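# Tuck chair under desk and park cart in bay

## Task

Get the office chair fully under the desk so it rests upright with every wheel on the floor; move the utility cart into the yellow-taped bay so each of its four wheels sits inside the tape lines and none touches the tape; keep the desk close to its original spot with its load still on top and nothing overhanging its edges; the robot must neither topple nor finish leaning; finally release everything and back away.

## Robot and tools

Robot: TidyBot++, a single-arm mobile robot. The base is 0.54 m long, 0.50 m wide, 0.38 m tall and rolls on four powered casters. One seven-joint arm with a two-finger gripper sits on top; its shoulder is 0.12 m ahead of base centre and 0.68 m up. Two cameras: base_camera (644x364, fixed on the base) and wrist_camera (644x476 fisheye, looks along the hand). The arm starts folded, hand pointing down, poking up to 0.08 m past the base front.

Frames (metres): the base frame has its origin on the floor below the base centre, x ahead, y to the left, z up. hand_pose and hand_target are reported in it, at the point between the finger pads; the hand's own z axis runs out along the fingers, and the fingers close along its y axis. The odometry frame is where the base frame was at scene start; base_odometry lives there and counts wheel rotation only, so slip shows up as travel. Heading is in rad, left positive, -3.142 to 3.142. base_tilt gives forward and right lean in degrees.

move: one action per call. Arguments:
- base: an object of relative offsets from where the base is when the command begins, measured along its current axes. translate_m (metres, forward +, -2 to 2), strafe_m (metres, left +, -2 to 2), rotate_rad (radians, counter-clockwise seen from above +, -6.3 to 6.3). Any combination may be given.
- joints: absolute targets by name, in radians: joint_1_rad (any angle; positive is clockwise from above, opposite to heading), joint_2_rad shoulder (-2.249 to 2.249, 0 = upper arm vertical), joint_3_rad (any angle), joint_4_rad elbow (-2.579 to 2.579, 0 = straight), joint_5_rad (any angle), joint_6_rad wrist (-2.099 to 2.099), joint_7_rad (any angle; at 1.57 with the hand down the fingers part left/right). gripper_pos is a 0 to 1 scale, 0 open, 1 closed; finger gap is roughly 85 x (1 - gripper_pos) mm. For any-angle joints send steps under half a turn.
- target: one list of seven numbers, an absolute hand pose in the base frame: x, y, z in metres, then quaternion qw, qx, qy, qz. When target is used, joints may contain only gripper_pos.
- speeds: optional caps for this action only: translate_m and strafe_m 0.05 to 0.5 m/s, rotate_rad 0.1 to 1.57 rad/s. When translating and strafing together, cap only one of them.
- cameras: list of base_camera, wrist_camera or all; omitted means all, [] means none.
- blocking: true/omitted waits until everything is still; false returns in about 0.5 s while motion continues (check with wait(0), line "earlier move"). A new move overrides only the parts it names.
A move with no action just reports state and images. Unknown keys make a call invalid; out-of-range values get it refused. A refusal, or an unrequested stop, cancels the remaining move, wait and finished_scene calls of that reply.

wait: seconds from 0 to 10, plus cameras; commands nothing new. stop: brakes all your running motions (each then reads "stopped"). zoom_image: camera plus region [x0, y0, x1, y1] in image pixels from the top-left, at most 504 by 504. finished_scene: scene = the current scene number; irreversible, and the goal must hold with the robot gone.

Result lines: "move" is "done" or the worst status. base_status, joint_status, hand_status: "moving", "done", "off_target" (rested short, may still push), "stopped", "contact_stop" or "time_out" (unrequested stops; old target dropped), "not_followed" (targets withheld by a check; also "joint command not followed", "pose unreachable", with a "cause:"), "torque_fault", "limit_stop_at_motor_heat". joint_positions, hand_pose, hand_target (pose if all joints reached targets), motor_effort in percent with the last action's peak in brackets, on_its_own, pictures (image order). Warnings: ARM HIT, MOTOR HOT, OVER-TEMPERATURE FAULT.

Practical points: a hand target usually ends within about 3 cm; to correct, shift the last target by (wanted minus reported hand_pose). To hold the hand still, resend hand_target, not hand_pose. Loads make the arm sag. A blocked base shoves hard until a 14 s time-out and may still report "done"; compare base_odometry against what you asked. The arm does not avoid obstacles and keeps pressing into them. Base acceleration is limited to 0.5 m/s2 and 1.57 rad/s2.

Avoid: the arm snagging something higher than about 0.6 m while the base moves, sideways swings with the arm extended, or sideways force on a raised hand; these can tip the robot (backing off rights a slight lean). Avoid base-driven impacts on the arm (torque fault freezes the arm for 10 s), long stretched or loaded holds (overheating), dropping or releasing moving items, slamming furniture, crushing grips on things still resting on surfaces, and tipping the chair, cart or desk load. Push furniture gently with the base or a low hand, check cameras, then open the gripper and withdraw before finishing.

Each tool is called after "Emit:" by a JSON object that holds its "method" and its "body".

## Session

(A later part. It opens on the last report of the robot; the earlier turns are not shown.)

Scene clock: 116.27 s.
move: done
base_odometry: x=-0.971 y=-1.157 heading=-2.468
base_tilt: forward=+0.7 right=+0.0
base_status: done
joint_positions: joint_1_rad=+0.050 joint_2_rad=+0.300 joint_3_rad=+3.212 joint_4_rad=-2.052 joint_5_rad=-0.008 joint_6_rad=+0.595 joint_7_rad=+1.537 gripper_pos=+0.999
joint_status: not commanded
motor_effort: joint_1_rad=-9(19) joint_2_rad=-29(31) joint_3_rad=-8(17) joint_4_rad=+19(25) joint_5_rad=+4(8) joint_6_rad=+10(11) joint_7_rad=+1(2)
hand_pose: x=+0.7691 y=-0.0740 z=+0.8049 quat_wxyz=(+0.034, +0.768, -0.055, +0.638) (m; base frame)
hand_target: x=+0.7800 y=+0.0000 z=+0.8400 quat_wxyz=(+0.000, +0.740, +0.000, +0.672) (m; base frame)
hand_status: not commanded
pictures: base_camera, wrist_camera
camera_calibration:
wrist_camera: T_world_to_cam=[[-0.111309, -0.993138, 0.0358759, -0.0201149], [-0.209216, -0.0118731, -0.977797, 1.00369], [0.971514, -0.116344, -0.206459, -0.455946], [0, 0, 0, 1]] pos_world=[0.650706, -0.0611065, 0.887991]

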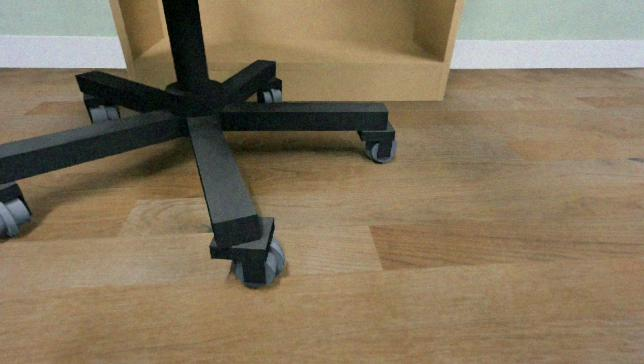

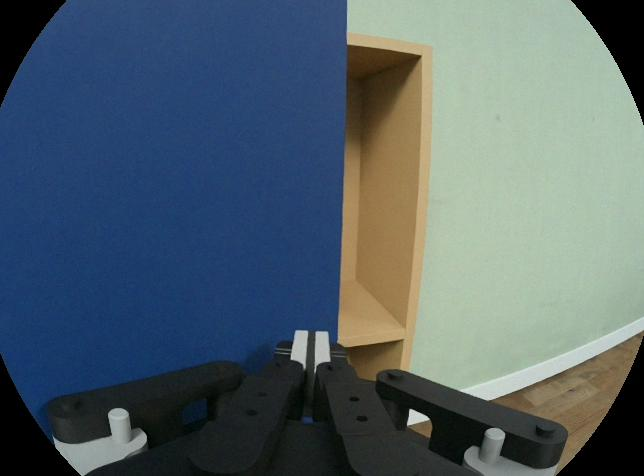

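Emit:
{"method": "move", "body": {"base": {"strafe_m":0.2,"translate_m":0.06}, "speeds": {"strafe_m":0.12}}}

Emit:
{"method": "move", "body": {"base": {"strafe_m":-0.08}, "cameras": []}}

Emit:
{"method": "move", "body": {"base": {"translate_m":-0.5}, "joints": {"gripper_pos":0}}}

Scene clock: 120.80 s.
move: done
base_odometry: x=-0.893 y=-1.350 heading=-2.468
base_tilt: forward=+0.6 right=+0.0
base_status: done
joint_positions: joint_1_rad=+0.117 joint_2_rad=+0.279 joint_3_rad=+3.281 joint_4_rad=-2.079 joint_5_rad=-0.024 joint_6_rad=+0.595 joint_7_rad=+1.537 gripper_pos=+0.999
joint_status: not commanded
motor_effort: joint_1_rad=-25(29) joint_2_rad=-23(31) joint_3_rad=-22(25) joint_4_rad=+27(30) joint_5_rad=+9(11) joint_6_rad=+11(13) joint_7_rad=+0(2)
hand_pose: x=+0.7437 y=-0.1583 z=+0.8055 quat_wxyz=(+0.083, +0.763, -0.109, +0.632) (m; base frame)
hand_target: x=+0.7800 y=+0.0000 z=+0.8400 quat_wxyz=(+0.000, +0.740, +0.000, +0.672) (m; base frame)
hand_status: not commanded
pictures: base_camera, wrist_camera
camera_calibration:
wrist_camera: T_world_to_cam=[[-0.253889, -0.966328, 0.0418478, -0.00115415], [-0.213414, 0.0137674, -0.976865, 1.00439], [0.943395, -0.256947, -0.209723, -0.439672], [0, 0, 0, 1]] pos_world=[0.628843, -0.127915, 0.888996]

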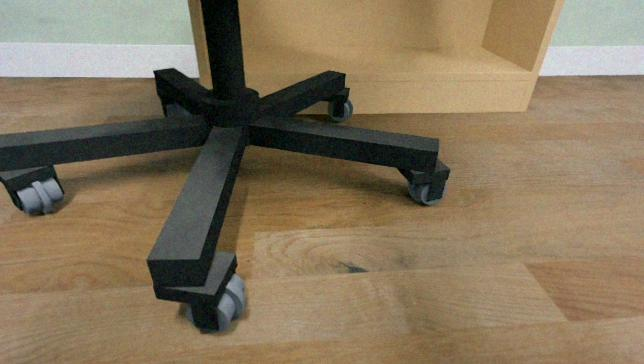

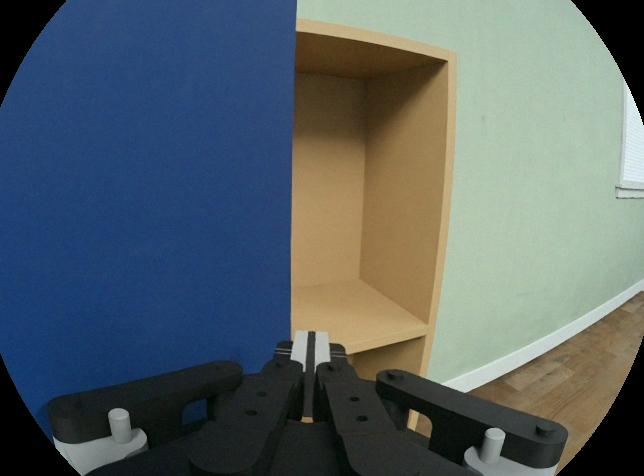

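Scene clock: 121.90 s.
move: done
base_odometry: x=-0.943 y=-1.288 heading=-2.468
base_tilt: forward=+0.6 right=+0.0
base_status: done
joint_positions: joint_1_rad=+0.039 joint_2_rad=+0.284 joint_3_rad=+3.200 joint_4_rad=-2.073 joint_5_rad=-0.019 joint_6_rad=+0.595 joint_7_rad=+1.537 gripper_pos=+0.999
joint_status: not commanded
motor_effort: joint_1_rad=-8(26) joint_2_rad=-26(28) joint_3_rad=-7(22) joint_4_rad=+19(27) joint_5_rad=+3(9) joint_6_rad=+9(12) joint_7_rad=+1(1)
hand_pose: x=+0.7623 y=-0.0612 z=+0.8039 quat_wxyz=(+0.025, +0.769, -0.054, +0.636) (m; base frame)
hand_target: x=+0.7800 y=+0.0000 z=+0.8400 quat_wxyz=(+0.000, +0.740, +0.000, +0.672) (m; base frame)
hand_status: not commanded
pictures: none
No camera images: "cameras" was empty.

Scene clock: 124.07 s.
move: done
base_odometry: x=-0.553 y=-0.976 heading=-2.468
base_tilt: forward=+0.6 right=-0.1
base_status: done
joint_positions: joint_1_rad=+0.006 joint_2_rad=+0.298 joint_3_rad=+3.169 joint_4_rad=-2.058 joint_5_rad=-0.014 joint_6_rad=+0.595 joint_7_rad=+1.537 gripper_pos=+0.000
joint_status: all done
motor_effort: joint_1_rad=+0(9) joint_2_rad=-29(32) joint_3_rad=+1(8) joint_4_rad=+18(20) joint_5_rad=+0(4) joint_6_rad=+9(10) joint_7_rad=+0(1)
hand_pose: x=+0.7705 y=-0.0213 z=+0.8026 quat_wxyz=(+0.002, +0.771, -0.030, +0.637) (m; base frame)
hand_target: x=+0.7800 y=+0.0000 z=+0.8400 quat_wxyz=(+0.000, +0.740, +0.000, +0.672) (m; base frame)
hand_status: not commanded
pictures: base_camera, wrist_camera
camera_calibration:
wrist_camera: T_world_to_cam=[[-0.0313994, -0.999342, 0.0181762, -0.0150621], [-0.211602, -0.0111266, -0.977293, 1.0038], [0.976851, -0.0345325, -0.211113, -0.450223], [0, 0, 0, 1]] pos_world=[0.651735, -0.0194305, 0.886236]

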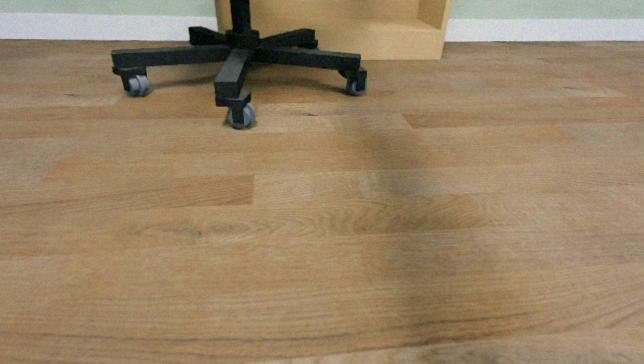

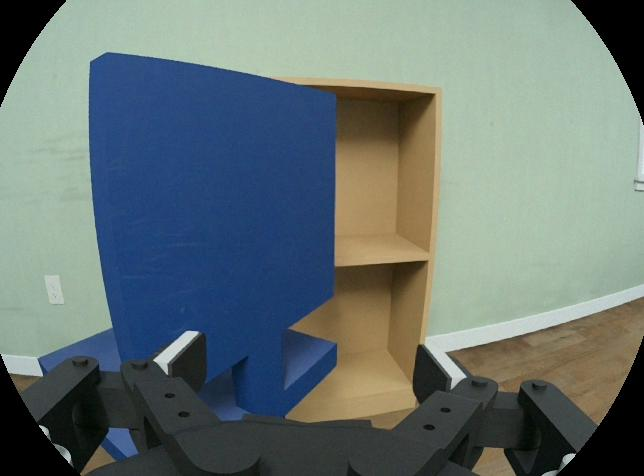

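Emit:
{"method": "move", "body": {"base": {"translate_m":0.5,"strafe_m":-0.1}, "joints": {"gripper_pos":1.0}, "speeds": {"translate_m":0.3}, "cameras": ["wrist_camera"]}}

Emit:
{"method": "move", "body": {"base": {"strafe_m":0.24,"translate_m":0.07}, "speeds": {"strafe_m":0.12}}}

Scene clock: 134.10 s.
move: done
base_odometry: x=-1.006 y=-1.210 heading=-2.468
base_tilt: forward=+0.6 right=+0.0
base_status: done
joint_positions: joint_1_rad=+0.006 joint_2_rad=+0.303 joint_3_rad=+3.169 joint_4_rad=-2.057 joint_5_rad=-0.014 joint_6_rad=+0.595 joint_7_rad=+1.537 gripper_pos=+0.999
joint_status: all done
motor_effort: joint_1_rad=+0(1) joint_2_rad=-29(32) joint_3_rad=+0(1) joint_4_rad=+17(19) joint_5_rad=+0(1) joint_6_rad=+10(10) joint_7_rad=+0(1)
hand_pose: x=+0.7714 y=-0.0213 z=+0.8000 quat_wxyz=(+0.002, +0.772, -0.030, +0.635) (m; base frame)
hand_target: x=+0.7800 y=+0.0000 z=+0.8400 quat_wxyz=(+0.000, +0.740, +0.000, +0.672) (m; base frame)
hand_status: not commanded
pictures: wrist_camera
camera_calibration:
wrist_camera: T_world_to_cam=[[-0.0312088, -0.999346, 0.0182675, -0.015146], [-0.215247, -0.0111278, -0.976496, 1.00365], [0.976061, -0.0344073, -0.214759, -0.448184], [0, 0, 0, 1]] pos_world=[0.653014, -0.0193884, 0.884084]

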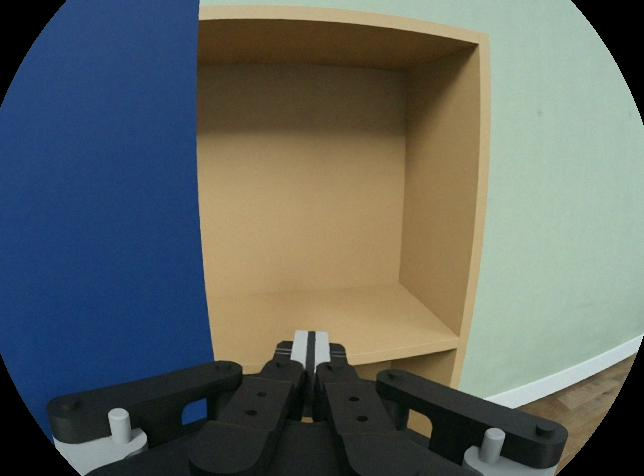

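Scene clock: 136.77 s.
move: done
base_odometry: x=-0.911 y=-1.440 heading=-2.468
base_tilt: forward=+0.6 right=+0.1
base_status: done
joint_positions: joint_1_rad=+0.173 joint_2_rad=+0.278 joint_3_rad=+3.341 joint_4_rad=-2.087 joint_5_rad=-0.047 joint_6_rad=+0.596 joint_7_rad=+1.537 gripper_pos=+0.999
joint_status: not commanded
motor_effort: joint_1_rad=-38(40) joint_2_rad=-22(30) joint_3_rad=-33(36) joint_4_rad=+29(31) joint_5_rad=+15(16) joint_6_rad=+12(13) joint_7_rad=+1(1)
hand_pose: x=+0.7190 y=-0.2298 z=+0.8032 quat_wxyz=(+0.124, +0.755, -0.159, +0.624) (m; base frame)
hand_target: x=+0.7800 y=+0.0000 z=+0.8400 quat_wxyz=(+0.000, +0.740, +0.000, +0.672) (m; base frame)
hand_status: not commanded
pictures: base_camera, wrist_camera
camera_calibration:
wrist_camera: T_world_to_cam=[[-0.377965, -0.924889, 0.0415001, 0.0225764], [-0.213082, 0.0432811, -0.976075, 1.00376], [0.900965, -0.377765, -0.213436, -0.429423], [0, 0, 0, 1]] pos_world=[0.609312, -0.184784, 0.887156]

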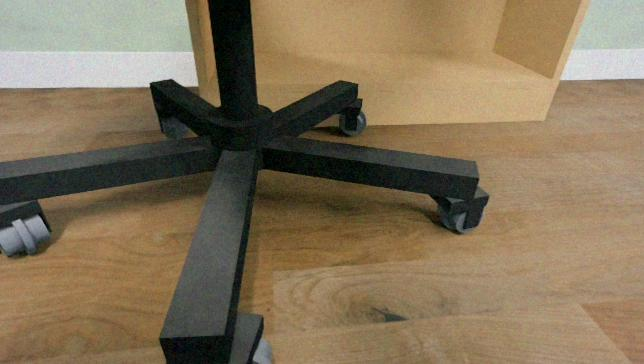

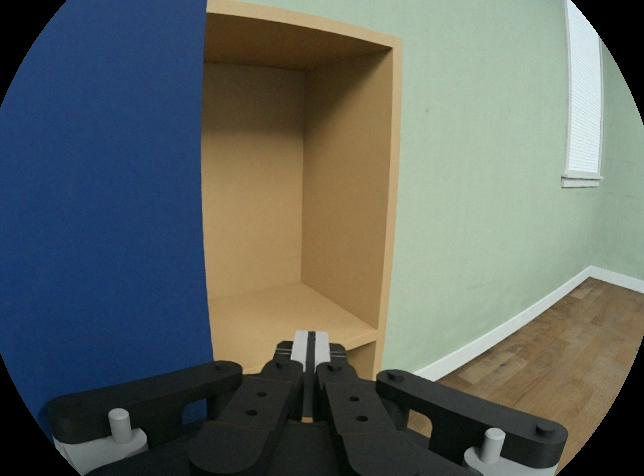

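Emit:
{"method": "move", "body": {"base": {"strafe_m":-0.12}, "cameras": []}}

Emit:
{"method": "move", "body": {"base": {"translate_m":-0.45}, "joints": {"gripper_pos":0}}}

Scene clock: 139.77 s.
move: done
base_odometry: x=-0.986 y=-1.346 heading=-2.468
base_tilt: forward=+0.6 right=+0.0
base_status: done
joint_positions: joint_1_rad=+0.054 joint_2_rad=+0.284 joint_3_rad=+3.216 joint_4_rad=-2.080 joint_5_rad=-0.028 joint_6_rad=+0.596 joint_7_rad=+1.537 gripper_pos=+0.999
joint_status: not commanded
motor_effort: joint_1_rad=-11(37) joint_2_rad=-27(28) joint_3_rad=-10(32) joint_4_rad=+22(30) joint_5_rad=+4(14) joint_6_rad=+10(12) joint_7_rad=+0(1)
hand_pose: x=+0.7583 y=-0.0815 z=+0.8012 quat_wxyz=(+0.036, +0.770, -0.069, +0.634) (m; base frame)
hand_target: x=+0.7800 y=+0.0000 z=+0.8400 quat_wxyz=(+0.000, +0.740, +0.000, +0.672) (m; base frame)
hand_status: not commanded
pictures: none
No camera images: "cameras" was empty.

Scene clock: 141.83 s.
move: done
base_odometry: x=-0.634 y=-1.066 heading=-2.468
base_tilt: forward=+0.6 right=+0.0
base_status: done
joint_positions: joint_1_rad=+0.005 joint_2_rad=+0.298 joint_3_rad=+3.167 joint_4_rad=-2.058 joint_5_rad=-0.016 joint_6_rad=+0.596 joint_7_rad=+1.537 gripper_pos=+0.000
joint_status: all done
motor_effort: joint_1_rad=+0(11) joint_2_rad=-29(32) joint_3_rad=+1(10) joint_4_rad=+18(21) joint_5_rad=+0(5) joint_6_rad=+9(10) joint_7_rad=+0(1)
hand_pose: x=+0.7707 y=-0.0197 z=+0.8032 quat_wxyz=(+0.001, +0.770, -0.030, +0.637) (m; base frame)
hand_target: x=+0.7800 y=+0.0000 z=+0.8400 quat_wxyz=(+0.000, +0.740, +0.000, +0.672) (m; base frame)
hand_status: not commanded
pictures: base_camera, wrist_camera
camera_calibration:
wrist_camera: T_world_to_cam=[[-0.0293249, -0.999427, 0.0168947, -0.013957], [-0.210292, -0.0103551, -0.977584, 1.00368], [0.977199, -0.0322203, -0.209868, -0.451489], [0, 0, 0, 1]] pos_world=[0.651852, -0.0181029, 0.886666]

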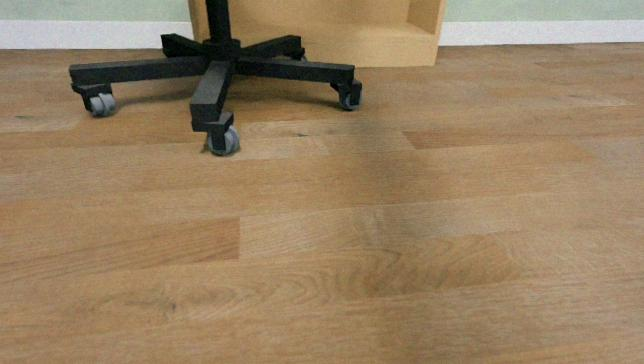

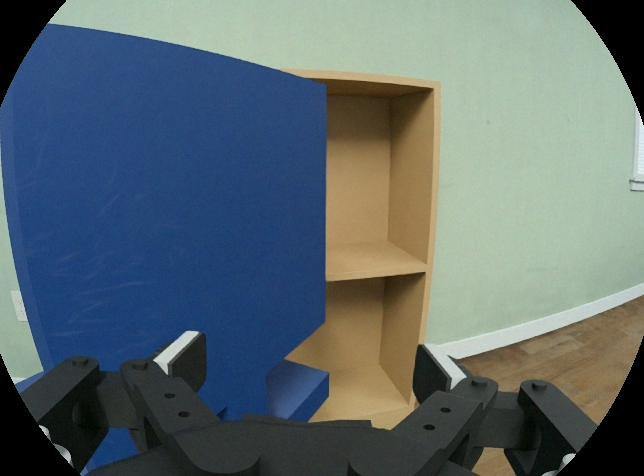

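Emit:
{"method": "move", "body": {"base": {"rotate_rad":-0.3,"translate_m":-0.12}, "cameras": []}}

Emit:
{"method": "move", "body": {"base": {"strafe_m":0.42}}}

Scene clock: 149.43 s.
move: done
base_odometry: x=-0.541 y=-0.991 heading=-2.767
base_tilt: forward=+0.7 right=+0.0
base_status: done
joint_positions: joint_1_rad=+0.004 joint_2_rad=+0.299 joint_3_rad=+3.166 joint_4_rad=-2.056 joint_5_rad=-0.015 joint_6_rad=+0.596 joint_7_rad=+1.537 gripper_pos=+0.000
joint_status: not commanded
motor_effort: joint_1_rad=+0(4) joint_2_rad=-29(32) joint_3_rad=+0(3) joint_4_rad=+17(19) joint_5_rad=+0(2) joint_6_rad=+10(10) joint_7_rad=+0(1)
hand_pose: x=+0.7712 y=-0.0182 z=+0.8034 quat_wxyz=(+0.000, +0.770, -0.029, +0.637) (m; base frame)
hand_target: x=+0.7800 y=+0.0000 z=+0.8400 quat_wxyz=(+0.000, +0.740, +0.000, +0.672) (m; base frame)
hand_status: not commanded
pictures: none
No camera images: "cameras" was empty.

Scene clock: 151.60 s.
move: done
base_odometry: x=-0.387 y=-1.381 heading=-2.767
base_tilt: forward=+0.6 right=+0.0
base_status: done
joint_positions: joint_1_rad=-0.003 joint_2_rad=+0.299 joint_3_rad=+3.161 joint_4_rad=-2.056 joint_5_rad=-0.015 joint_6_rad=+0.596 joint_7_rad=+1.537 gripper_pos=+0.000
joint_status: not commanded
motor_effort: joint_1_rad=+0(3) joint_2_rad=-30(30) joint_3_rad=+0(2) joint_4_rad=+18(19) joint_5_rad=+0(1) joint_6_rad=+10(10) joint_7_rad=+0(1)
hand_pose: x=+0.7714 y=-0.0110 z=+0.8034 quat_wxyz=(-0.004, +0.770, -0.025, +0.637) (m; base frame)
hand_target: x=+0.7800 y=+0.0000 z=+0.8400 quat_wxyz=(+0.000, +0.740, +0.000, +0.672) (m; base frame)
hand_status: not commanded
pictures: base_camera, wrist_camera
camera_calibration:
wrist_camera: T_world_to_cam=[[-0.0156209, -0.999763, 0.0151515, -0.0144449], [-0.209597, -0.0115426, -0.97772, 1.00364], [0.977663, -0.0184485, -0.209367, -0.45244], [0, 0, 0, 1]] pos_world=[0.652469, -0.0112037, 0.886774]

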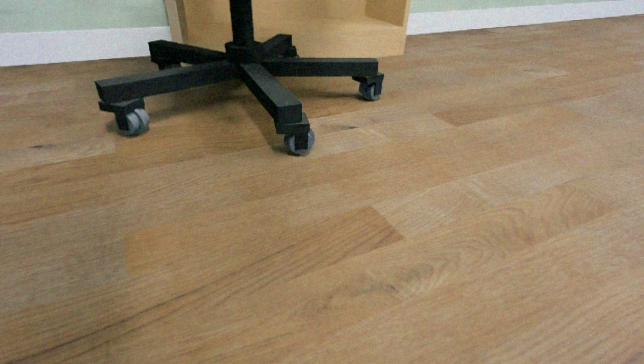

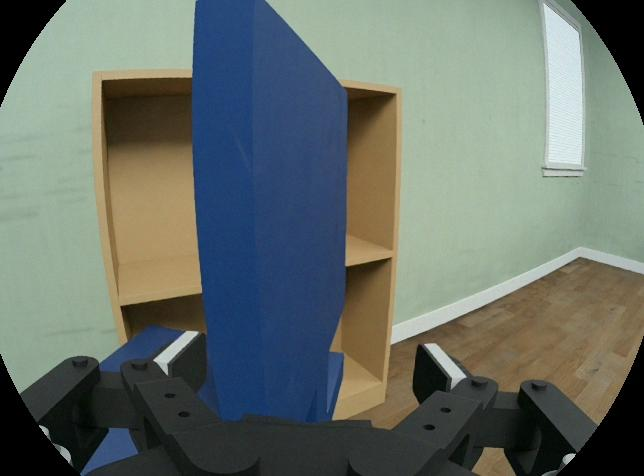

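Emit:
{"method": "move", "body": {"base": {"strafe_m":0.055}, "cameras": []}}

Emit:
{"method": "move", "body": {"base": {"translate_m":0.09}, "speeds": {"translate_m":0.1}, "cameras": ["wrist_camera"]}}

Scene clock: 154.33 s.
move: done
base_odometry: x=-0.367 y=-1.433 heading=-2.766
base_tilt: forward=+0.7 right=+0.0
base_status: done
joint_positions: joint_1_rad=-0.006 joint_2_rad=+0.299 joint_3_rad=+3.159 joint_4_rad=-2.056 joint_5_rad=-0.015 joint_6_rad=+0.596 joint_7_rad=+1.537 gripper_pos=+0.000
joint_status: not commanded
motor_effort: joint_1_rad=+0(3) joint_2_rad=-30(30) joint_3_rad=+1(3) joint_4_rad=+18(19) joint_5_rad=+0(1) joint_6_rad=+9(10) joint_7_rad=+0(1)
hand_pose: x=+0.7714 y=-0.0073 z=+0.8034 quat_wxyz=(-0.006, +0.770, -0.023, +0.637) (m; base frame)
hand_target: x=+0.7800 y=+0.0000 z=+0.8400 quat_wxyz=(+0.000, +0.740, +0.000, +0.672) (m; base frame)
hand_status: not commanded
pictures: none
No camera images: "cameras" was empty.

Scene clock: 155.80 s.
move: done
base_odometry: x=-0.450 y=-1.466 heading=-2.766
base_tilt: forward=+0.6 right=+0.0
base_status: done
joint_positions: joint_1_rad=-0.006 joint_2_rad=+0.302 joint_3_rad=+3.159 joint_4_rad=-2.056 joint_5_rad=-0.015 joint_6_rad=+0.596 joint_7_rad=+1.537 gripper_pos=+0.000
joint_status: not commanded
motor_effort: joint_1_rad=+0(1) joint_2_rad=-30(31) joint_3_rad=+1(1) joint_4_rad=+18(20) joint_5_rad=+0(1) joint_6_rad=+9(10) joint_7_rad=+0(1)
hand_pose: x=+0.7718 y=-0.0073 z=+0.8018 quat_wxyz=(-0.006, +0.771, -0.023, +0.636) (m; base frame)
hand_target: x=+0.7800 y=+0.0000 z=+0.8400 quat_wxyz=(+0.000, +0.740, +0.000, +0.672) (m; base frame)
hand_status: not commanded
pictures: wrist_camera
camera_calibration:
wrist_camera: T_world_to_cam=[[-0.00982221, -0.999845, 0.0145812, -0.014769], [-0.211917, -0.0121694, -0.977212, 1.00356], [0.977238, -0.0126884, -0.211765, -0.450852], [0, 0, 0, 1]] pos_world=[0.653117, -0.00827456, 0.885435]

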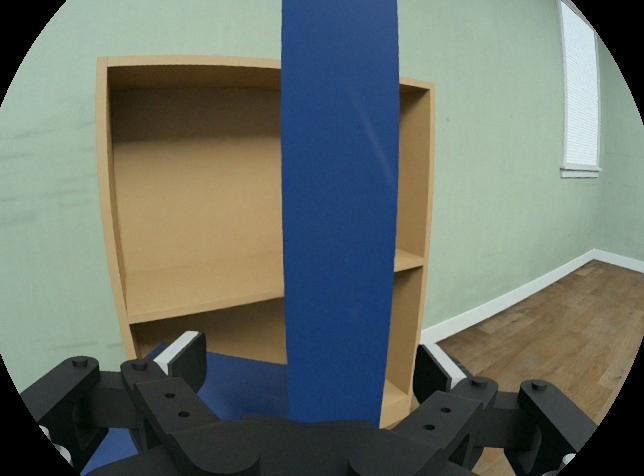

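Emit:
{"method": "move", "body": {"base": {"strafe_m":-0.013,"translate_m":0.06}, "speeds": {"translate_m":0.1}, "cameras": ["wrist_camera"]}}

Emit:
{"method": "move", "body": {"joints": {"gripper_pos":0.65}}}

Scene clock: 159.50 s.
move: done
base_odometry: x=-0.511 y=-1.476 heading=-2.766
base_tilt: forward=+0.6 right=+0.0
base_status: done
joint_positions: joint_1_rad=-0.006 joint_2_rad=+0.299 joint_3_rad=+3.159 joint_4_rad=-2.059 joint_5_rad=-0.015 joint_6_rad=+0.596 joint_7_rad=+1.537 gripper_pos=+0.000
joint_status: not commanded
motor_effort: joint_1_rad=+0(2) joint_2_rad=-29(30) joint_3_rad=+0(2) joint_4_rad=+21(28) joint_5_rad=+0(1) joint_6_rad=+10(13) joint_7_rad=+0(1)
hand_pose: x=+0.7704 y=-0.0073 z=+0.8020 quat_wxyz=(-0.006, +0.771, -0.023, +0.636) (m; base frame)
hand_target: x=+0.7800 y=+0.0000 z=+0.8400 quat_wxyz=(+0.000, +0.740, +0.000, +0.672) (m; base frame)
hand_status: not commanded
pictures: wrist_camera
camera_calibration:
wrist_camera: T_world_to_cam=[[-0.00979502, -0.999846, 0.014576, -0.0147938], [-0.212167, -0.0121668, -0.977158, 1.00361], [0.977184, -0.0126638, -0.212016, -0.449245], [0, 0, 0, 1]] pos_world=[0.651784, -0.00826994, 0.885657]

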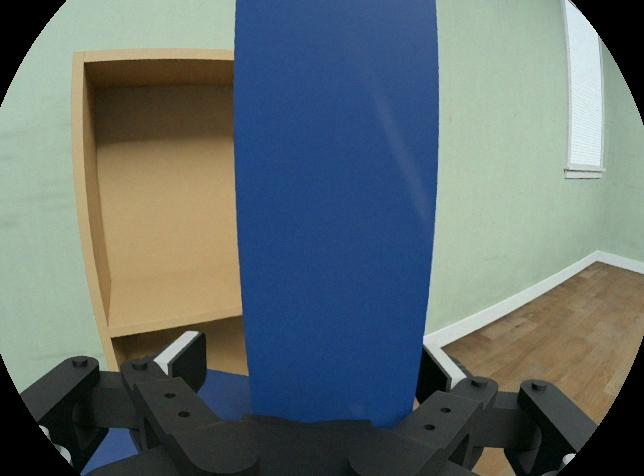

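Scene clock: 160.47 s.
move: off_target
base_odometry: x=-0.511 y=-1.476 heading=-2.766
base_tilt: forward=+0.7 right=+0.0
base_status: not commanded
joint_positions: joint_1_rad=+0.027 joint_2_rad=+0.311 joint_3_rad=+3.197 joint_4_rad=-2.044 joint_5_rad=-0.019 joint_6_rad=+0.600 joint_7_rad=+1.552 gripper_pos=+0.521
joint_status: gripper_pos off_target (ended at +0.521, target +0.650)
motor_effort: joint_1_rad=-7(11) joint_2_rad=-31(32) joint_3_rad=-7(13) joint_4_rad=+18(24) joint_5_rad=+5(7) joint_6_rad=+9(12) joint_7_rad=+2(7)
hand_pose: x=+0.7748 y=-0.0522 z=+0.8030 quat_wxyz=(+0.025, +0.768, -0.042, +0.639) (m; base frame)
hand_target: x=+0.7800 y=+0.0000 z=+0.8400 quat_wxyz=(+0.000, +0.740, +0.000, +0.672) (m; base frame)
hand_status: not commanded
pictures: base_camera, wrist_camera
camera_calibration:
wrist_camera: T_world_to_cam=[[-0.079175, -0.99613, 0.0381667, -0.024611], [-0.207943, -0.0209409, -0.977917, 1.00188], [0.974931, -0.085363, -0.205481, -0.461136], [0, 0, 0, 1]] pos_world=[0.655962, -0.0428994, 0.885939]

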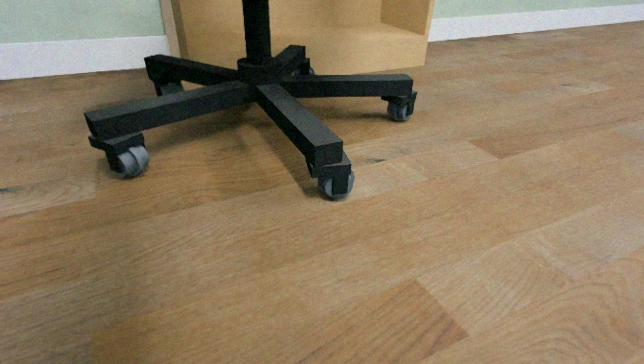

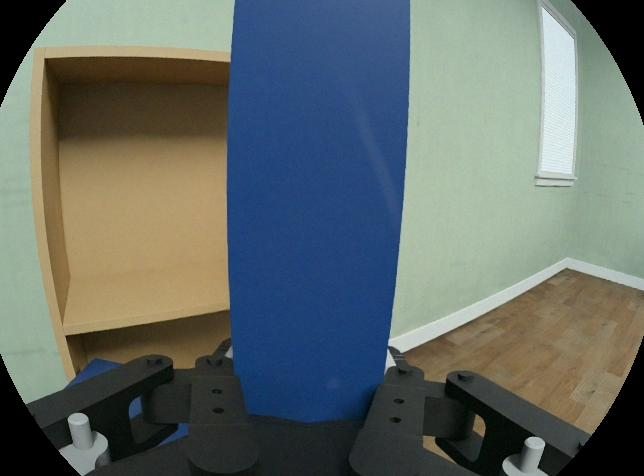

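Emit:
{"method": "move", "body": {"base": {"translate_m":-0.815,"strafe_m":-0.909,"rotate_rad":0.39}, "speeds": {"translate_m":0.15,"rotate_rad":0.1}}}

Scene clock: 173.77 s.
move: done
base_odometry: x=-0.086 y=-0.331 heading=-2.376
base_tilt: forward=+0.7 right=+0.0
base_status: done
joint_positions: joint_1_rad=-0.039 joint_2_rad=+0.320 joint_3_rad=+3.123 joint_4_rad=-2.035 joint_5_rad=+0.005 joint_6_rad=+0.602 joint_7_rad=+1.554 gripper_pos=+0.548
joint_status: not commanded
motor_effort: joint_1_rad=+3(13) joint_2_rad=-32(41) joint_3_rad=+3(11) joint_4_rad=+19(21) joint_5_rad=-1(7) joint_6_rad=+11(12) joint_7_rad=+2(4)
hand_pose: x=+0.7785 y=+0.0390 z=+0.8028 quat_wxyz=(-0.026, +0.768, +0.016, +0.639) (m; base frame)
hand_target: x=+0.7800 y=+0.0000 z=+0.8400 quat_wxyz=(+0.000, +0.740, +0.000, +0.672) (m; base frame)
hand_status: not commanded
pictures: base_camera, wrist_camera
camera_calibration:
wrist_camera: T_world_to_cam=[[0.0740785, -0.996674, 0.0339495, -0.0493572], [-0.200473, -0.0482311, -0.978511, 1.00013], [0.976895, 0.0656807, -0.203379, -0.466143], [0, 0, 0, 1]] pos_world=[0.659528, 0.0296611, 0.885513]

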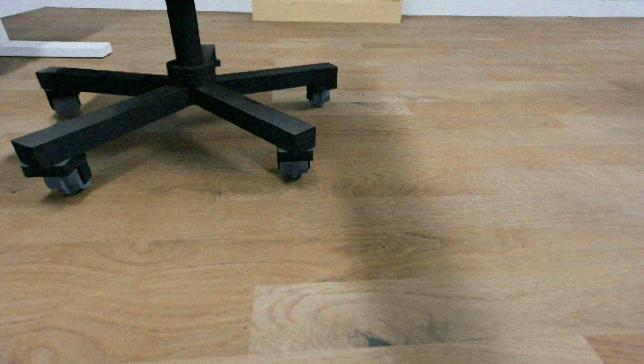

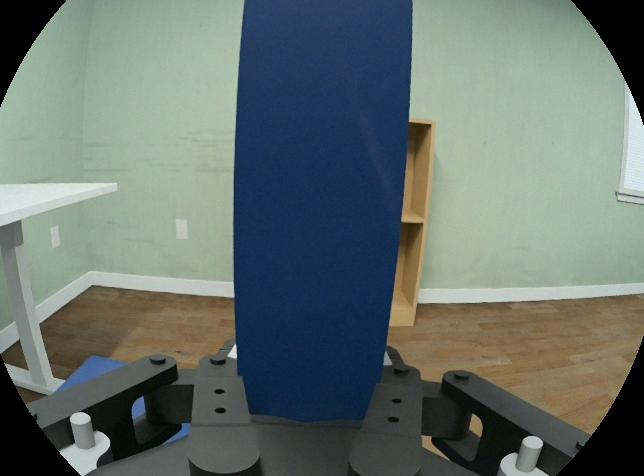

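Emit:
{"method": "move", "body": {"base": {"strafe_m":0.45}, "speeds": {"strafe_m":0.15}}}

Scene clock: 180.53 s.
move: done
base_odometry: x=+0.226 y=-0.656 heading=-2.376
base_tilt: forward=+0.7 right=+0.0
base_status: done
joint_positions: joint_1_rad=+0.033 joint_2_rad=+0.313 joint_3_rad=+3.206 joint_4_rad=-2.043 joint_5_rad=-0.017 joint_6_rad=+0.604 joint_7_rad=+1.554 gripper_pos=+0.562
joint_status: not commanded
motor_effort: joint_1_rad=-5(32) joint_2_rad=-34(34) joint_3_rad=-6(28) joint_4_rad=+16(26) joint_5_rad=+0(17) joint_6_rad=+7(13) joint_7_rad=-5(7)
hand_pose: x=+0.7748 y=-0.0613 z=+0.8034 quat_wxyz=(+0.032, +0.767, -0.045, +0.639) (m; base frame)
hand_target: x=+0.7800 y=+0.0000 z=+0.8400 quat_wxyz=(+0.000, +0.740, +0.000, +0.672) (m; base frame)
hand_status: not commanded
pictures: base_camera, wrist_camera
camera_calibration:
wrist_camera: T_world_to_cam=[[-0.091816, -0.99475, 0.0451958, -0.0294336], [-0.206037, -0.0254272, -0.978214, 1.00061], [0.974227, -0.0991277, -0.202621, -0.464456], [0, 0, 0, 1]] pos_world=[0.655946, -0.0498768, 0.886032]

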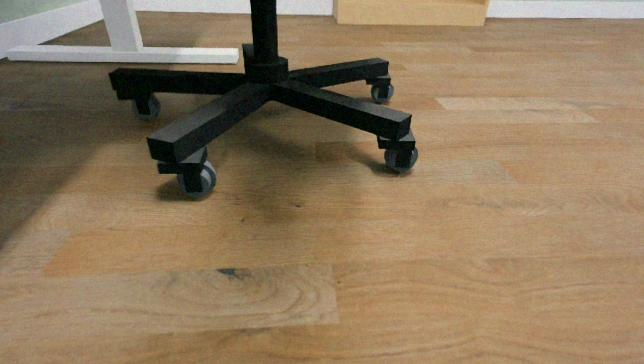

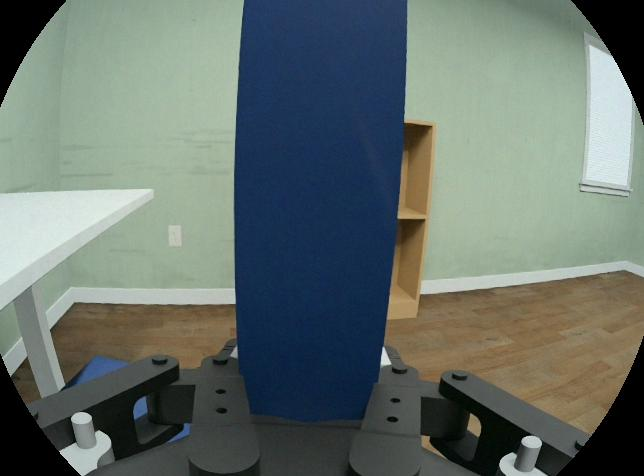

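Emit:
{"method": "move", "body": {"base": {"strafe_m":0.16}, "speeds": {"strafe_m":0.15}, "cameras": []}}

Emit:
{"method": "move", "body": {"joints": {"gripper_pos":0}}}

Emit:
{"method": "move", "body": {"base": {"translate_m":-0.25}}}

Scene clock: 187.10 s.
move: done
base_odometry: x=+0.337 y=-0.771 heading=-2.376
base_tilt: forward=+0.6 right=+0.0
base_status: done
joint_positions: joint_1_rad=+0.042 joint_2_rad=+0.312 joint_3_rad=+3.210 joint_4_rad=-2.046 joint_5_rad=-0.018 joint_6_rad=+0.604 joint_7_rad=+1.554 gripper_pos=+0.565
joint_status: not commanded
motor_effort: joint_1_rad=-7(23) joint_2_rad=-33(34) joint_3_rad=-7(20) joint_4_rad=+14(26) joint_5_rad=+2(11) joint_6_rad=+10(12) joint_7_rad=-4(5)
hand_pose: x=+0.7732 y=-0.0694 z=+0.8034 quat_wxyz=(+0.036, +0.767, -0.050, +0.639) (m; base frame)
hand_target: x=+0.7800 y=+0.0000 z=+0.8400 quat_wxyz=(+0.000, +0.740, +0.000, +0.672) (m; base frame)
hand_status: not commanded
pictures: none
No camera images: "cameras" was empty.

Scene clock: 188.00 s.
move: done
base_odometry: x=+0.337 y=-0.770 heading=-2.376
base_tilt: forward=+0.6 right=+0.0
base_status: not commanded
joint_positions: joint_1_rad=+0.024 joint_2_rad=+0.310 joint_3_rad=+3.178 joint_4_rad=-2.046 joint_5_rad=-0.018 joint_6_rad=+0.604 joint_7_rad=+1.554 gripper_pos=+0.000
joint_status: all done
motor_effort: joint_1_rad=-2(8) joint_2_rad=-29(34) joint_3_rad=-1(7) joint_4_rad=+17(19) joint_5_rad=+1(2) joint_6_rad=+9(11) joint_7_rad=-1(5)
hand_pose: x=+0.7752 y=-0.0390 z=+0.8041 quat_wxyz=(+0.017, +0.767, -0.034, +0.640) (m; base frame)
hand_target: x=+0.7800 y=+0.0000 z=+0.8400 quat_wxyz=(+0.000, +0.740, +0.000, +0.672) (m; base frame)
hand_status: not commanded
pictures: base_camera, wrist_camera
camera_calibration:
wrist_camera: T_world_to_cam=[[-0.057347, -0.997722, 0.0355278, -0.0263807], [-0.20369, -0.023145, -0.978762, 1.00066], [0.977355, -0.0633657, -0.201898, -0.464123], [0, 0, 0, 1]] pos_world=[0.655924, -0.0325698, 0.886639]

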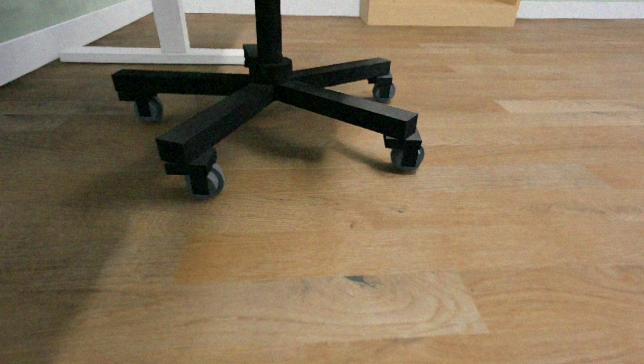

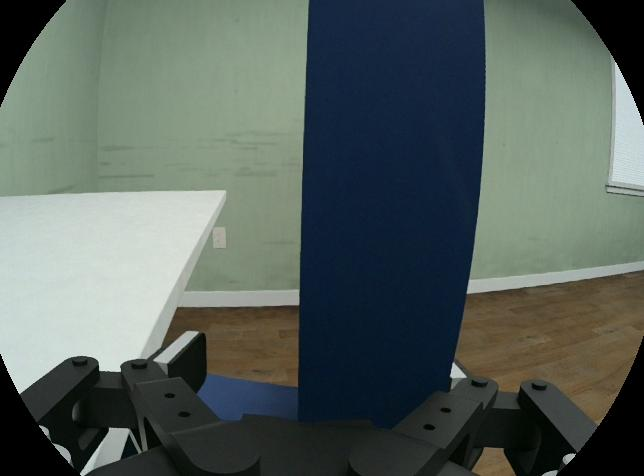

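Scene clock: 189.60 s.
move: done
base_odometry: x=+0.517 y=-0.597 heading=-2.377
base_tilt: forward=+0.7 right=+0.0
base_status: done
joint_positions: joint_1_rad=+0.013 joint_2_rad=+0.300 joint_3_rad=+3.175 joint_4_rad=-2.045 joint_5_rad=-0.018 joint_6_rad=+0.604 joint_7_rad=+1.554 gripper_pos=+0.000
joint_status: not commanded
motor_effort: joint_1_rad=+0(3) joint_2_rad=-30(34) joint_3_rad=+1(2) joint_4_rad=+18(20) joint_5_rad=+0(1) joint_6_rad=+9(10) joint_7_rad=+1(1)
hand_pose: x=+0.7746 y=-0.0301 z=+0.8110 quat_wxyz=(+0.012, +0.764, -0.029, +0.644) (m; base frame)
hand_target: x=+0.7800 y=+0.0000 z=+0.8400 quat_wxyz=(+0.000, +0.740, +0.000, +0.672) (m; base frame)
hand_status: not commanded
pictures: base_camera, wrist_camera
camera_calibration:
wrist_camera: T_world_to_cam=[[-0.0438987, -0.998442, 0.0344586, -0.0273424], [-0.192924, -0.0253704, -0.980886, 1.00078], [0.980231, -0.0497075, -0.191509, -0.471786], [0, 0, 0, 1]] pos_world=[0.654334, -0.0253608, 0.892244]

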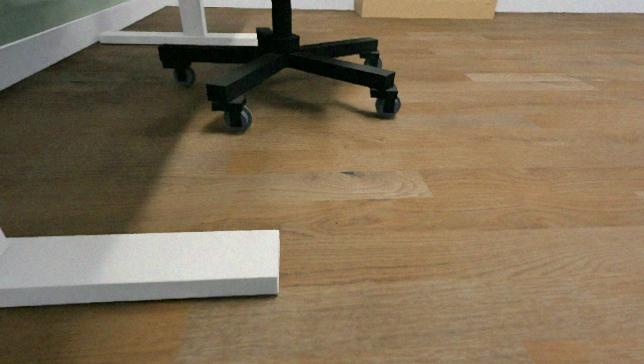

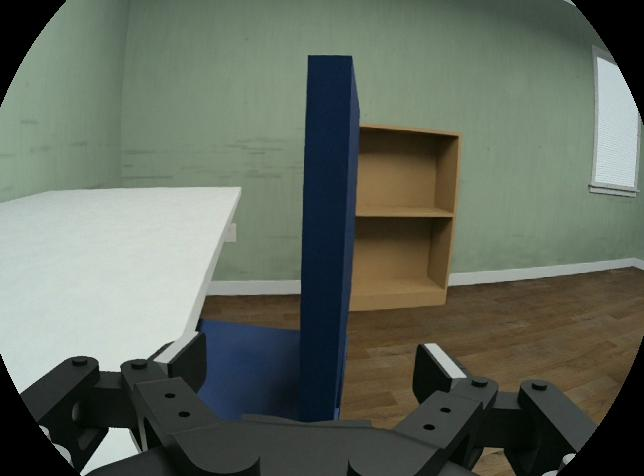

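Emit:
{"method": "move", "body": {"base": {"strafe_m":-1.126}, "joints": {"gripper_pos":1}, "cameras": []}}

Emit:
{"method": "move", "body": {"base": {"translate_m":1.222}, "cameras": ["wrist_camera"]}}

Emit:
{"method": "move", "body": {"base": {"rotate_rad":1.57}}}

Scene clock: 196.50 s.
move: done
base_odometry: x=-0.263 y=+0.215 heading=-2.377
base_tilt: forward=+0.7 right=+0.0
base_status: done
joint_positions: joint_1_rad=+0.002 joint_2_rad=+0.301 joint_3_rad=+3.165 joint_4_rad=-2.045 joint_5_rad=-0.018 joint_6_rad=+0.604 joint_7_rad=+1.554 gripper_pos=+0.999
joint_status: all done
motor_effort: joint_1_rad=+1(3) joint_2_rad=-29(30) joint_3_rad=+1(3) joint_4_rad=+18(20) joint_5_rad=+0(2) joint_6_rad=+10(10) joint_7_rad=+0(1)
hand_pose: x=+0.7750 y=-0.0168 z=+0.8110 quat_wxyz=(+0.004, +0.764, -0.022, +0.644) (m; base frame)
hand_target: x=+0.7800 y=+0.0000 z=+0.8400 quat_wxyz=(+0.000, +0.740, +0.000, +0.672) (m; base frame)
hand_status: not commanded
pictures: none
No camera images: "cameras" was empty.

Scene clock: 199.70 s.
move: done
base_odometry: x=-1.145 y=-0.631 heading=-2.377
base_tilt: forward=+0.7 right=+0.0
base_status: done
joint_positions: joint_1_rad=+0.002 joint_2_rad=+0.306 joint_3_rad=+3.165 joint_4_rad=-2.045 joint_5_rad=-0.018 joint_6_rad=+0.604 joint_7_rad=+1.554 gripper_pos=+0.999
joint_status: not commanded
motor_effort: joint_1_rad=+0(1) joint_2_rad=-29(32) joint_3_rad=+0(1) joint_4_rad=+18(20) joint_5_rad=+0(1) joint_6_rad=+9(10) joint_7_rad=+1(1)
hand_pose: x=+0.7757 y=-0.0168 z=+0.8074 quat_wxyz=(+0.004, +0.766, -0.022, +0.642) (m; base frame)
hand_target: x=+0.7800 y=+0.0000 z=+0.8400 quat_wxyz=(+0.000, +0.740, +0.000, +0.672) (m; base frame)
hand_status: not commanded
pictures: wrist_camera
camera_calibration:
wrist_camera: T_world_to_cam=[[-0.0229201, -0.999233, 0.0317593, -0.0280251], [-0.197779, -0.0266077, -0.979885, 1.00069], [0.979979, -0.0287404, -0.197018, -0.467887], [0, 0, 0, 1]] pos_world=[0.655793, -0.0148248, 0.889269]

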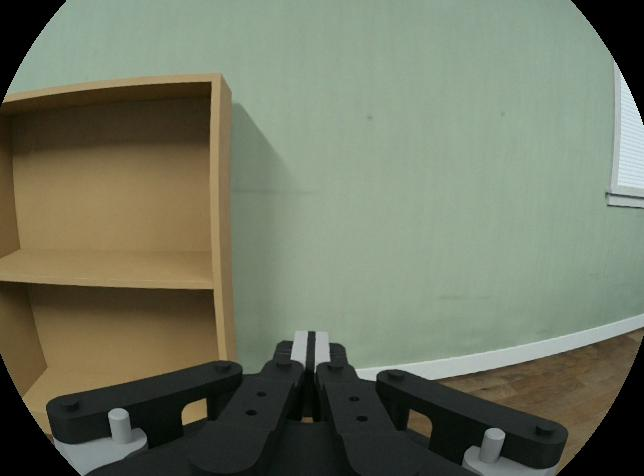

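Scene clock: 202.07 s.
move: done
base_odometry: x=-1.144 y=-0.631 heading=-0.807
base_tilt: forward=+0.7 right=+0.0
base_status: done
joint_positions: joint_1_rad=-0.010 joint_2_rad=+0.306 joint_3_rad=+3.154 joint_4_rad=-2.045 joint_5_rad=-0.015 joint_6_rad=+0.604 joint_7_rad=+1.554 gripper_pos=+0.999
joint_status: not commanded
motor_effort: joint_1_rad=+0(4) joint_2_rad=-29(32) joint_3_rad=+0(3) joint_4_rad=+17(19) joint_5_rad=+0(1) joint_6_rad=+10(11) joint_7_rad=+0(1)
hand_pose: x=+0.7758 y=-0.0019 z=+0.8074 quat_wxyz=(-0.004, +0.766, -0.013, +0.642) (m; base frame)
hand_target: x=+0.7800 y=+0.0000 z=+0.8400 quat_wxyz=(+0.000, +0.740, +0.000, +0.672) (m; base frame)
hand_status: not commanded
pictures: base_camera, wrist_camera
camera_calibration:
wrist_camera: T_world_to_cam=[[0.00183795, -0.999524, 0.0307876, -0.0314968], [-0.197125, -0.0305456, -0.979902, 1.00061], [0.980377, -0.00426799, -0.197087, -0.467767], [0, 0, 0, 1]] pos_world=[0.655891, -0.00291402, 0.889277]

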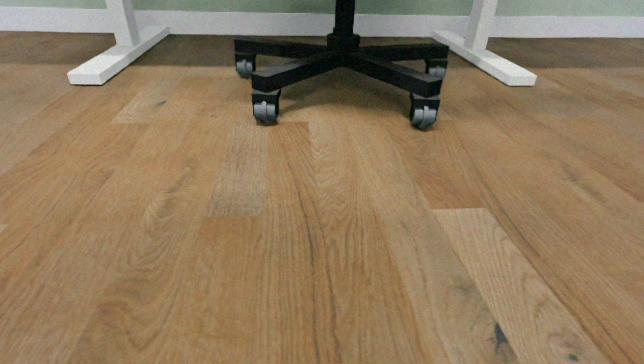

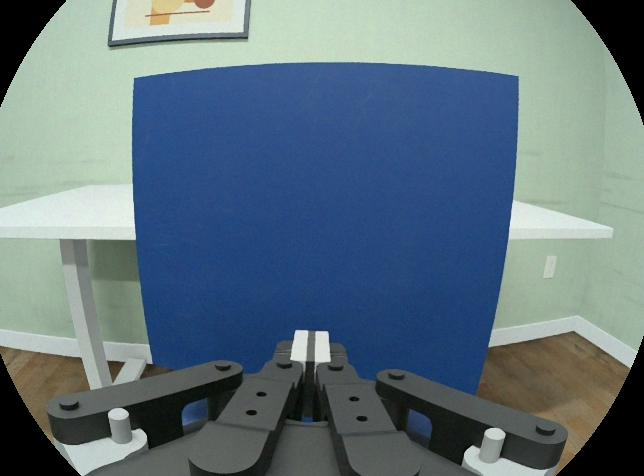

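Emit:
{"method": "move", "body": {"base": {"translate_m":0.36,"strafe_m":-0.015}, "speeds": {"translate_m":0.1}}}

Scene clock: 207.97 s.
move: done
base_odometry: x=-0.906 y=-0.902 heading=-0.807
base_tilt: forward=+0.6 right=+0.0
base_status: done
joint_positions: joint_1_rad=-0.007 joint_2_rad=+0.302 joint_3_rad=+3.156 joint_4_rad=-2.052 joint_5_rad=-0.013 joint_6_rad=+0.605 joint_7_rad=+1.554 gripper_pos=+0.999
joint_status: not commanded
motor_effort: joint_1_rad=+0(4) joint_2_rad=-29(31) joint_3_rad=+1(4) joint_4_rad=+19(27) joint_5_rad=+0(2) joint_6_rad=+10(13) joint_7_rad=+0(1)
hand_pose: x=+0.7734 y=-0.0050 z=+0.8060 quat_wxyz=(-0.002, +0.767, -0.014, +0.641) (m; base frame)
hand_target: x=+0.7800 y=+0.0000 z=+0.8400 quat_wxyz=(+0.000, +0.740, +0.000, +0.672) (m; base frame)
hand_status: not commanded
pictures: base_camera, wrist_camera
camera_calibration:
wrist_camera: T_world_to_cam=[[-0.00226924, -0.999476, 0.0322767, -0.0325789], [-0.200473, -0.0311669, -0.979203, 1.00074], [0.979697, -0.00869266, -0.200297, -0.462569], [0, 0, 0, 1]] pos_world=[0.653724, -0.00539297, 0.888326]

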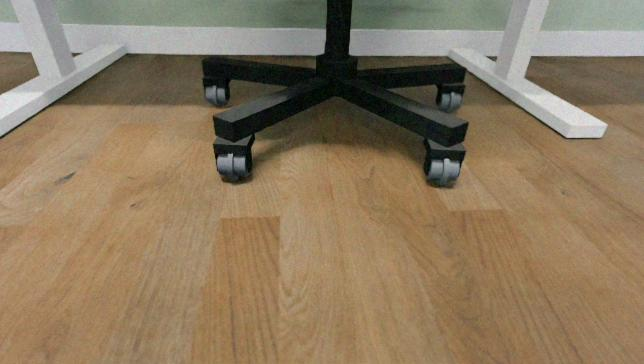

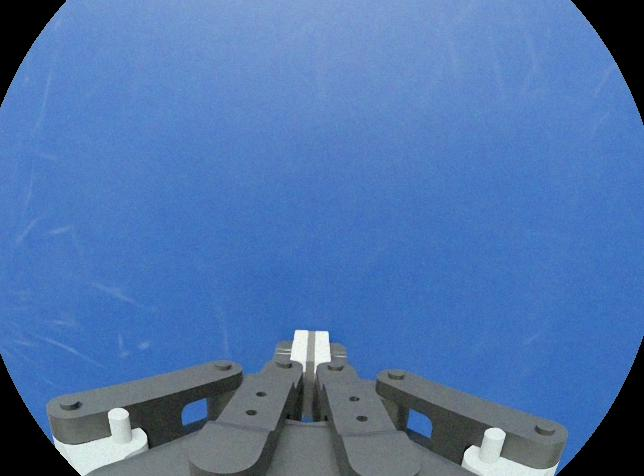

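Emit:
{"method": "move", "body": {"base": {"translate_m":0.13}, "speeds": {"translate_m":0.08}, "cameras": []}}

Emit:
{"method": "move", "body": {"base": {"translate_m":0.04}, "speeds": {"translate_m":0.05}}}

Scene clock: 214.07 s.
move: time_out
base_odometry: x=-0.819 y=-0.993 heading=-0.806
base_tilt: forward=+0.5 right=-0.1
base_status: translate_m time_out (by the wheels' count: +0.127 of +0.130)
joint_positions: joint_1_rad=+0.024 joint_2_rad=+0.172 joint_3_rad=+3.184 joint_4_rad=-2.209 joint_5_rad=-0.013 joint_6_rad=+0.605 joint_7_rad=+1.554 gripper_pos=+0.999
joint_status: not commanded
motor_effort: joint_1_rad=-6(11) joint_2_rad=+0(30) joint_3_rad=-5(9) joint_4_rad=+44(53) joint_5_rad=+4(6) joint_6_rad=+14(17) joint_7_rad=+1(1)
hand_pose: x=+0.7117 y=-0.0391 z=+0.8052 quat_wxyz=(+0.018, +0.775, -0.036, +0.631) (m; base frame)
hand_target: x=+0.7800 y=+0.0000 z=+0.8400 quat_wxyz=(+0.000, +0.740, +0.000, +0.672) (m; base frame)
hand_status: not commanded
pictures: none
No camera images: "cameras" was empty.

not run: a stop that you did not command came earlier in this reply.

Emit:
{"method": "move", "body": {"base": {"translate_m":-0.5}}}

Scene clock: 217.50 s.
move: done
base_odometry: x=-1.165 y=-0.633 heading=-0.805
base_tilt: forward=+0.7 right=+0.0
base_status: done
joint_positions: joint_1_rad=+0.009 joint_2_rad=+0.302 joint_3_rad=+3.171 joint_4_rad=-2.039 joint_5_rad=-0.012 joint_6_rad=+0.609 joint_7_rad=+1.554 gripper_pos=+0.999
joint_status: not commanded
motor_effort: joint_1_rad=+0(6) joint_2_rad=-29(34) joint_3_rad=+0(5) joint_4_rad=+18(46) joint_5_rad=+0(4) joint_6_rad=+10(14) joint_7_rad=+0(1)
hand_pose: x=+0.7768 y=-0.0245 z=+0.8147 quat_wxyz=(+0.010, +0.761, -0.024, +0.648) (m; base frame)
hand_target: x=+0.7800 y=+0.0000 z=+0.8400 quat_wxyz=(+0.000, +0.740, +0.000, +0.672) (m; base frame)
hand_status: not commanded
pictures: base_camera, wrist_camera
camera_calibration:
wrist_camera: T_world_to_cam=[[-0.0327624, -0.998746, 0.0378452, -0.0331574], [-0.184042, -0.0311895, -0.982423, 0.999137], [0.982372, -0.0391517, -0.182789, -0.481477], [0, 0, 0, 1]] pos_world=[0.655786, -0.0208039, 0.894822]

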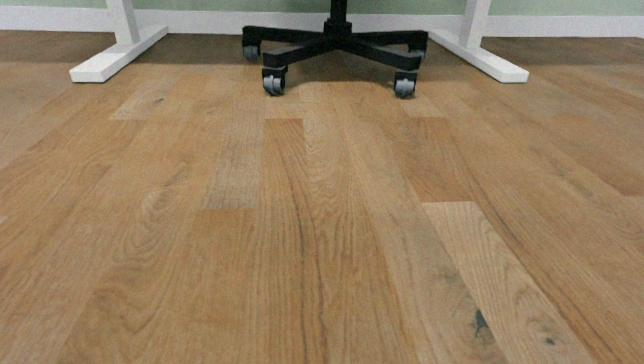

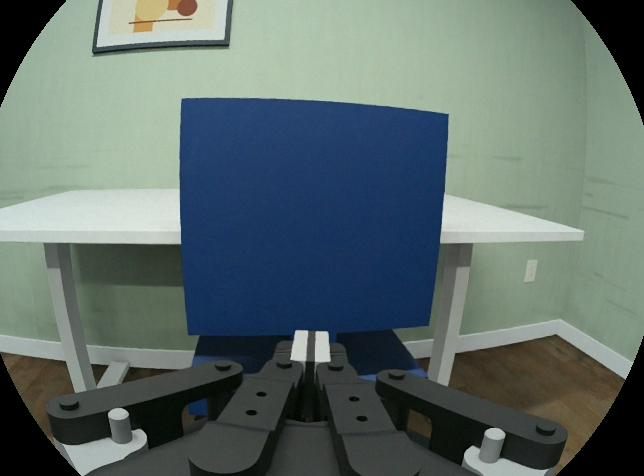

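Emit:
{"method": "move", "body": {"base": {"translate_m":0.46,"strafe_m":0.14}, "speeds": {"translate_m":0.12}, "cameras": []}}

Emit:
{"method": "move", "body": {"base": {"translate_m":-0.5}}}

Scene clock: 224.63 s.
move: done
base_odometry: x=-0.746 y=-0.867 heading=-0.806
base_tilt: forward=+0.6 right=+0.0
base_status: done
joint_positions: joint_1_rad=+0.021 joint_2_rad=+0.208 joint_3_rad=+3.181 joint_4_rad=-2.153 joint_5_rad=-0.012 joint_6_rad=+0.609 joint_7_rad=+1.554 gripper_pos=+0.999
joint_status: not commanded
motor_effort: joint_1_rad=-7(9) joint_2_rad=-8(31) joint_3_rad=-6(8) joint_4_rad=+37(43) joint_5_rad=+4(5) joint_6_rad=+13(14) joint_7_rad=+0(1)
hand_pose: x=+0.7327 y=-0.0362 z=+0.8142 quat_wxyz=(+0.016, +0.767, -0.033, +0.640) (m; base frame)
hand_target: x=+0.7800 y=+0.0000 z=+0.8400 quat_wxyz=(+0.000, +0.740, +0.000, +0.672) (m; base frame)
hand_status: not commanded
pictures: none
No camera images: "cameras" was empty.

Scene clock: 226.77 s.
move: done
base_odometry: x=-1.092 y=-0.506 heading=-0.806
base_tilt: forward=+0.6 right=+0.0
base_status: done
joint_positions: joint_1_rad=+0.009 joint_2_rad=+0.302 joint_3_rad=+3.172 joint_4_rad=-2.042 joint_5_rad=-0.011 joint_6_rad=+0.609 joint_7_rad=+1.554 gripper_pos=+0.999
joint_status: not commanded
motor_effort: joint_1_rad=+0(6) joint_2_rad=-29(34) joint_3_rad=+0(5) joint_4_rad=+18(37) joint_5_rad=+0(4) joint_6_rad=+9(12) joint_7_rad=+0(1)
hand_pose: x=+0.7760 y=-0.0242 z=+0.8132 quat_wxyz=(+0.010, +0.762, -0.023, +0.647) (m; base frame)
hand_target: x=+0.7800 y=+0.0000 z=+0.8400 quat_wxyz=(+0.000, +0.740, +0.000, +0.672) (m; base frame)
hand_status: not commanded
pictures: base_camera, wrist_camera
camera_calibration:
wrist_camera: T_world_to_cam=[[-0.0317424, -0.998736, 0.0389813, -0.0346016], [-0.186643, -0.032392, -0.981894, 0.999095], [0.981915, -0.0384432, -0.185378, -0.478427], [0, 0, 0, 1]] pos_world=[0.65515, -0.0205875, 0.893664]

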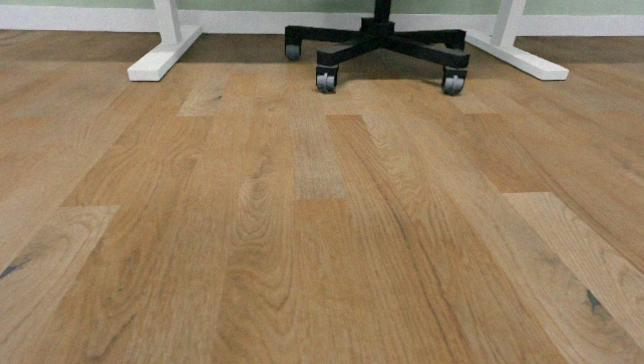

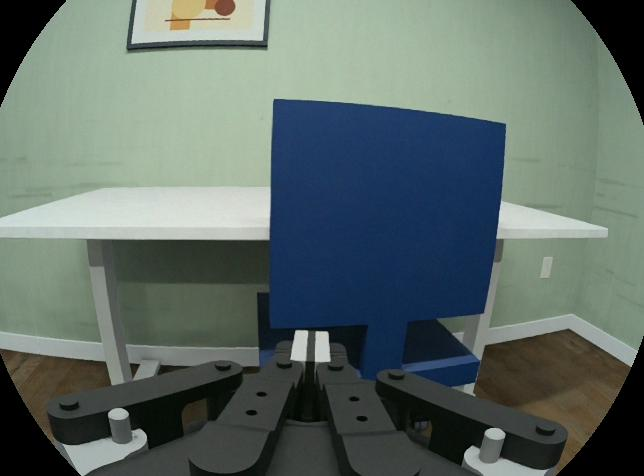

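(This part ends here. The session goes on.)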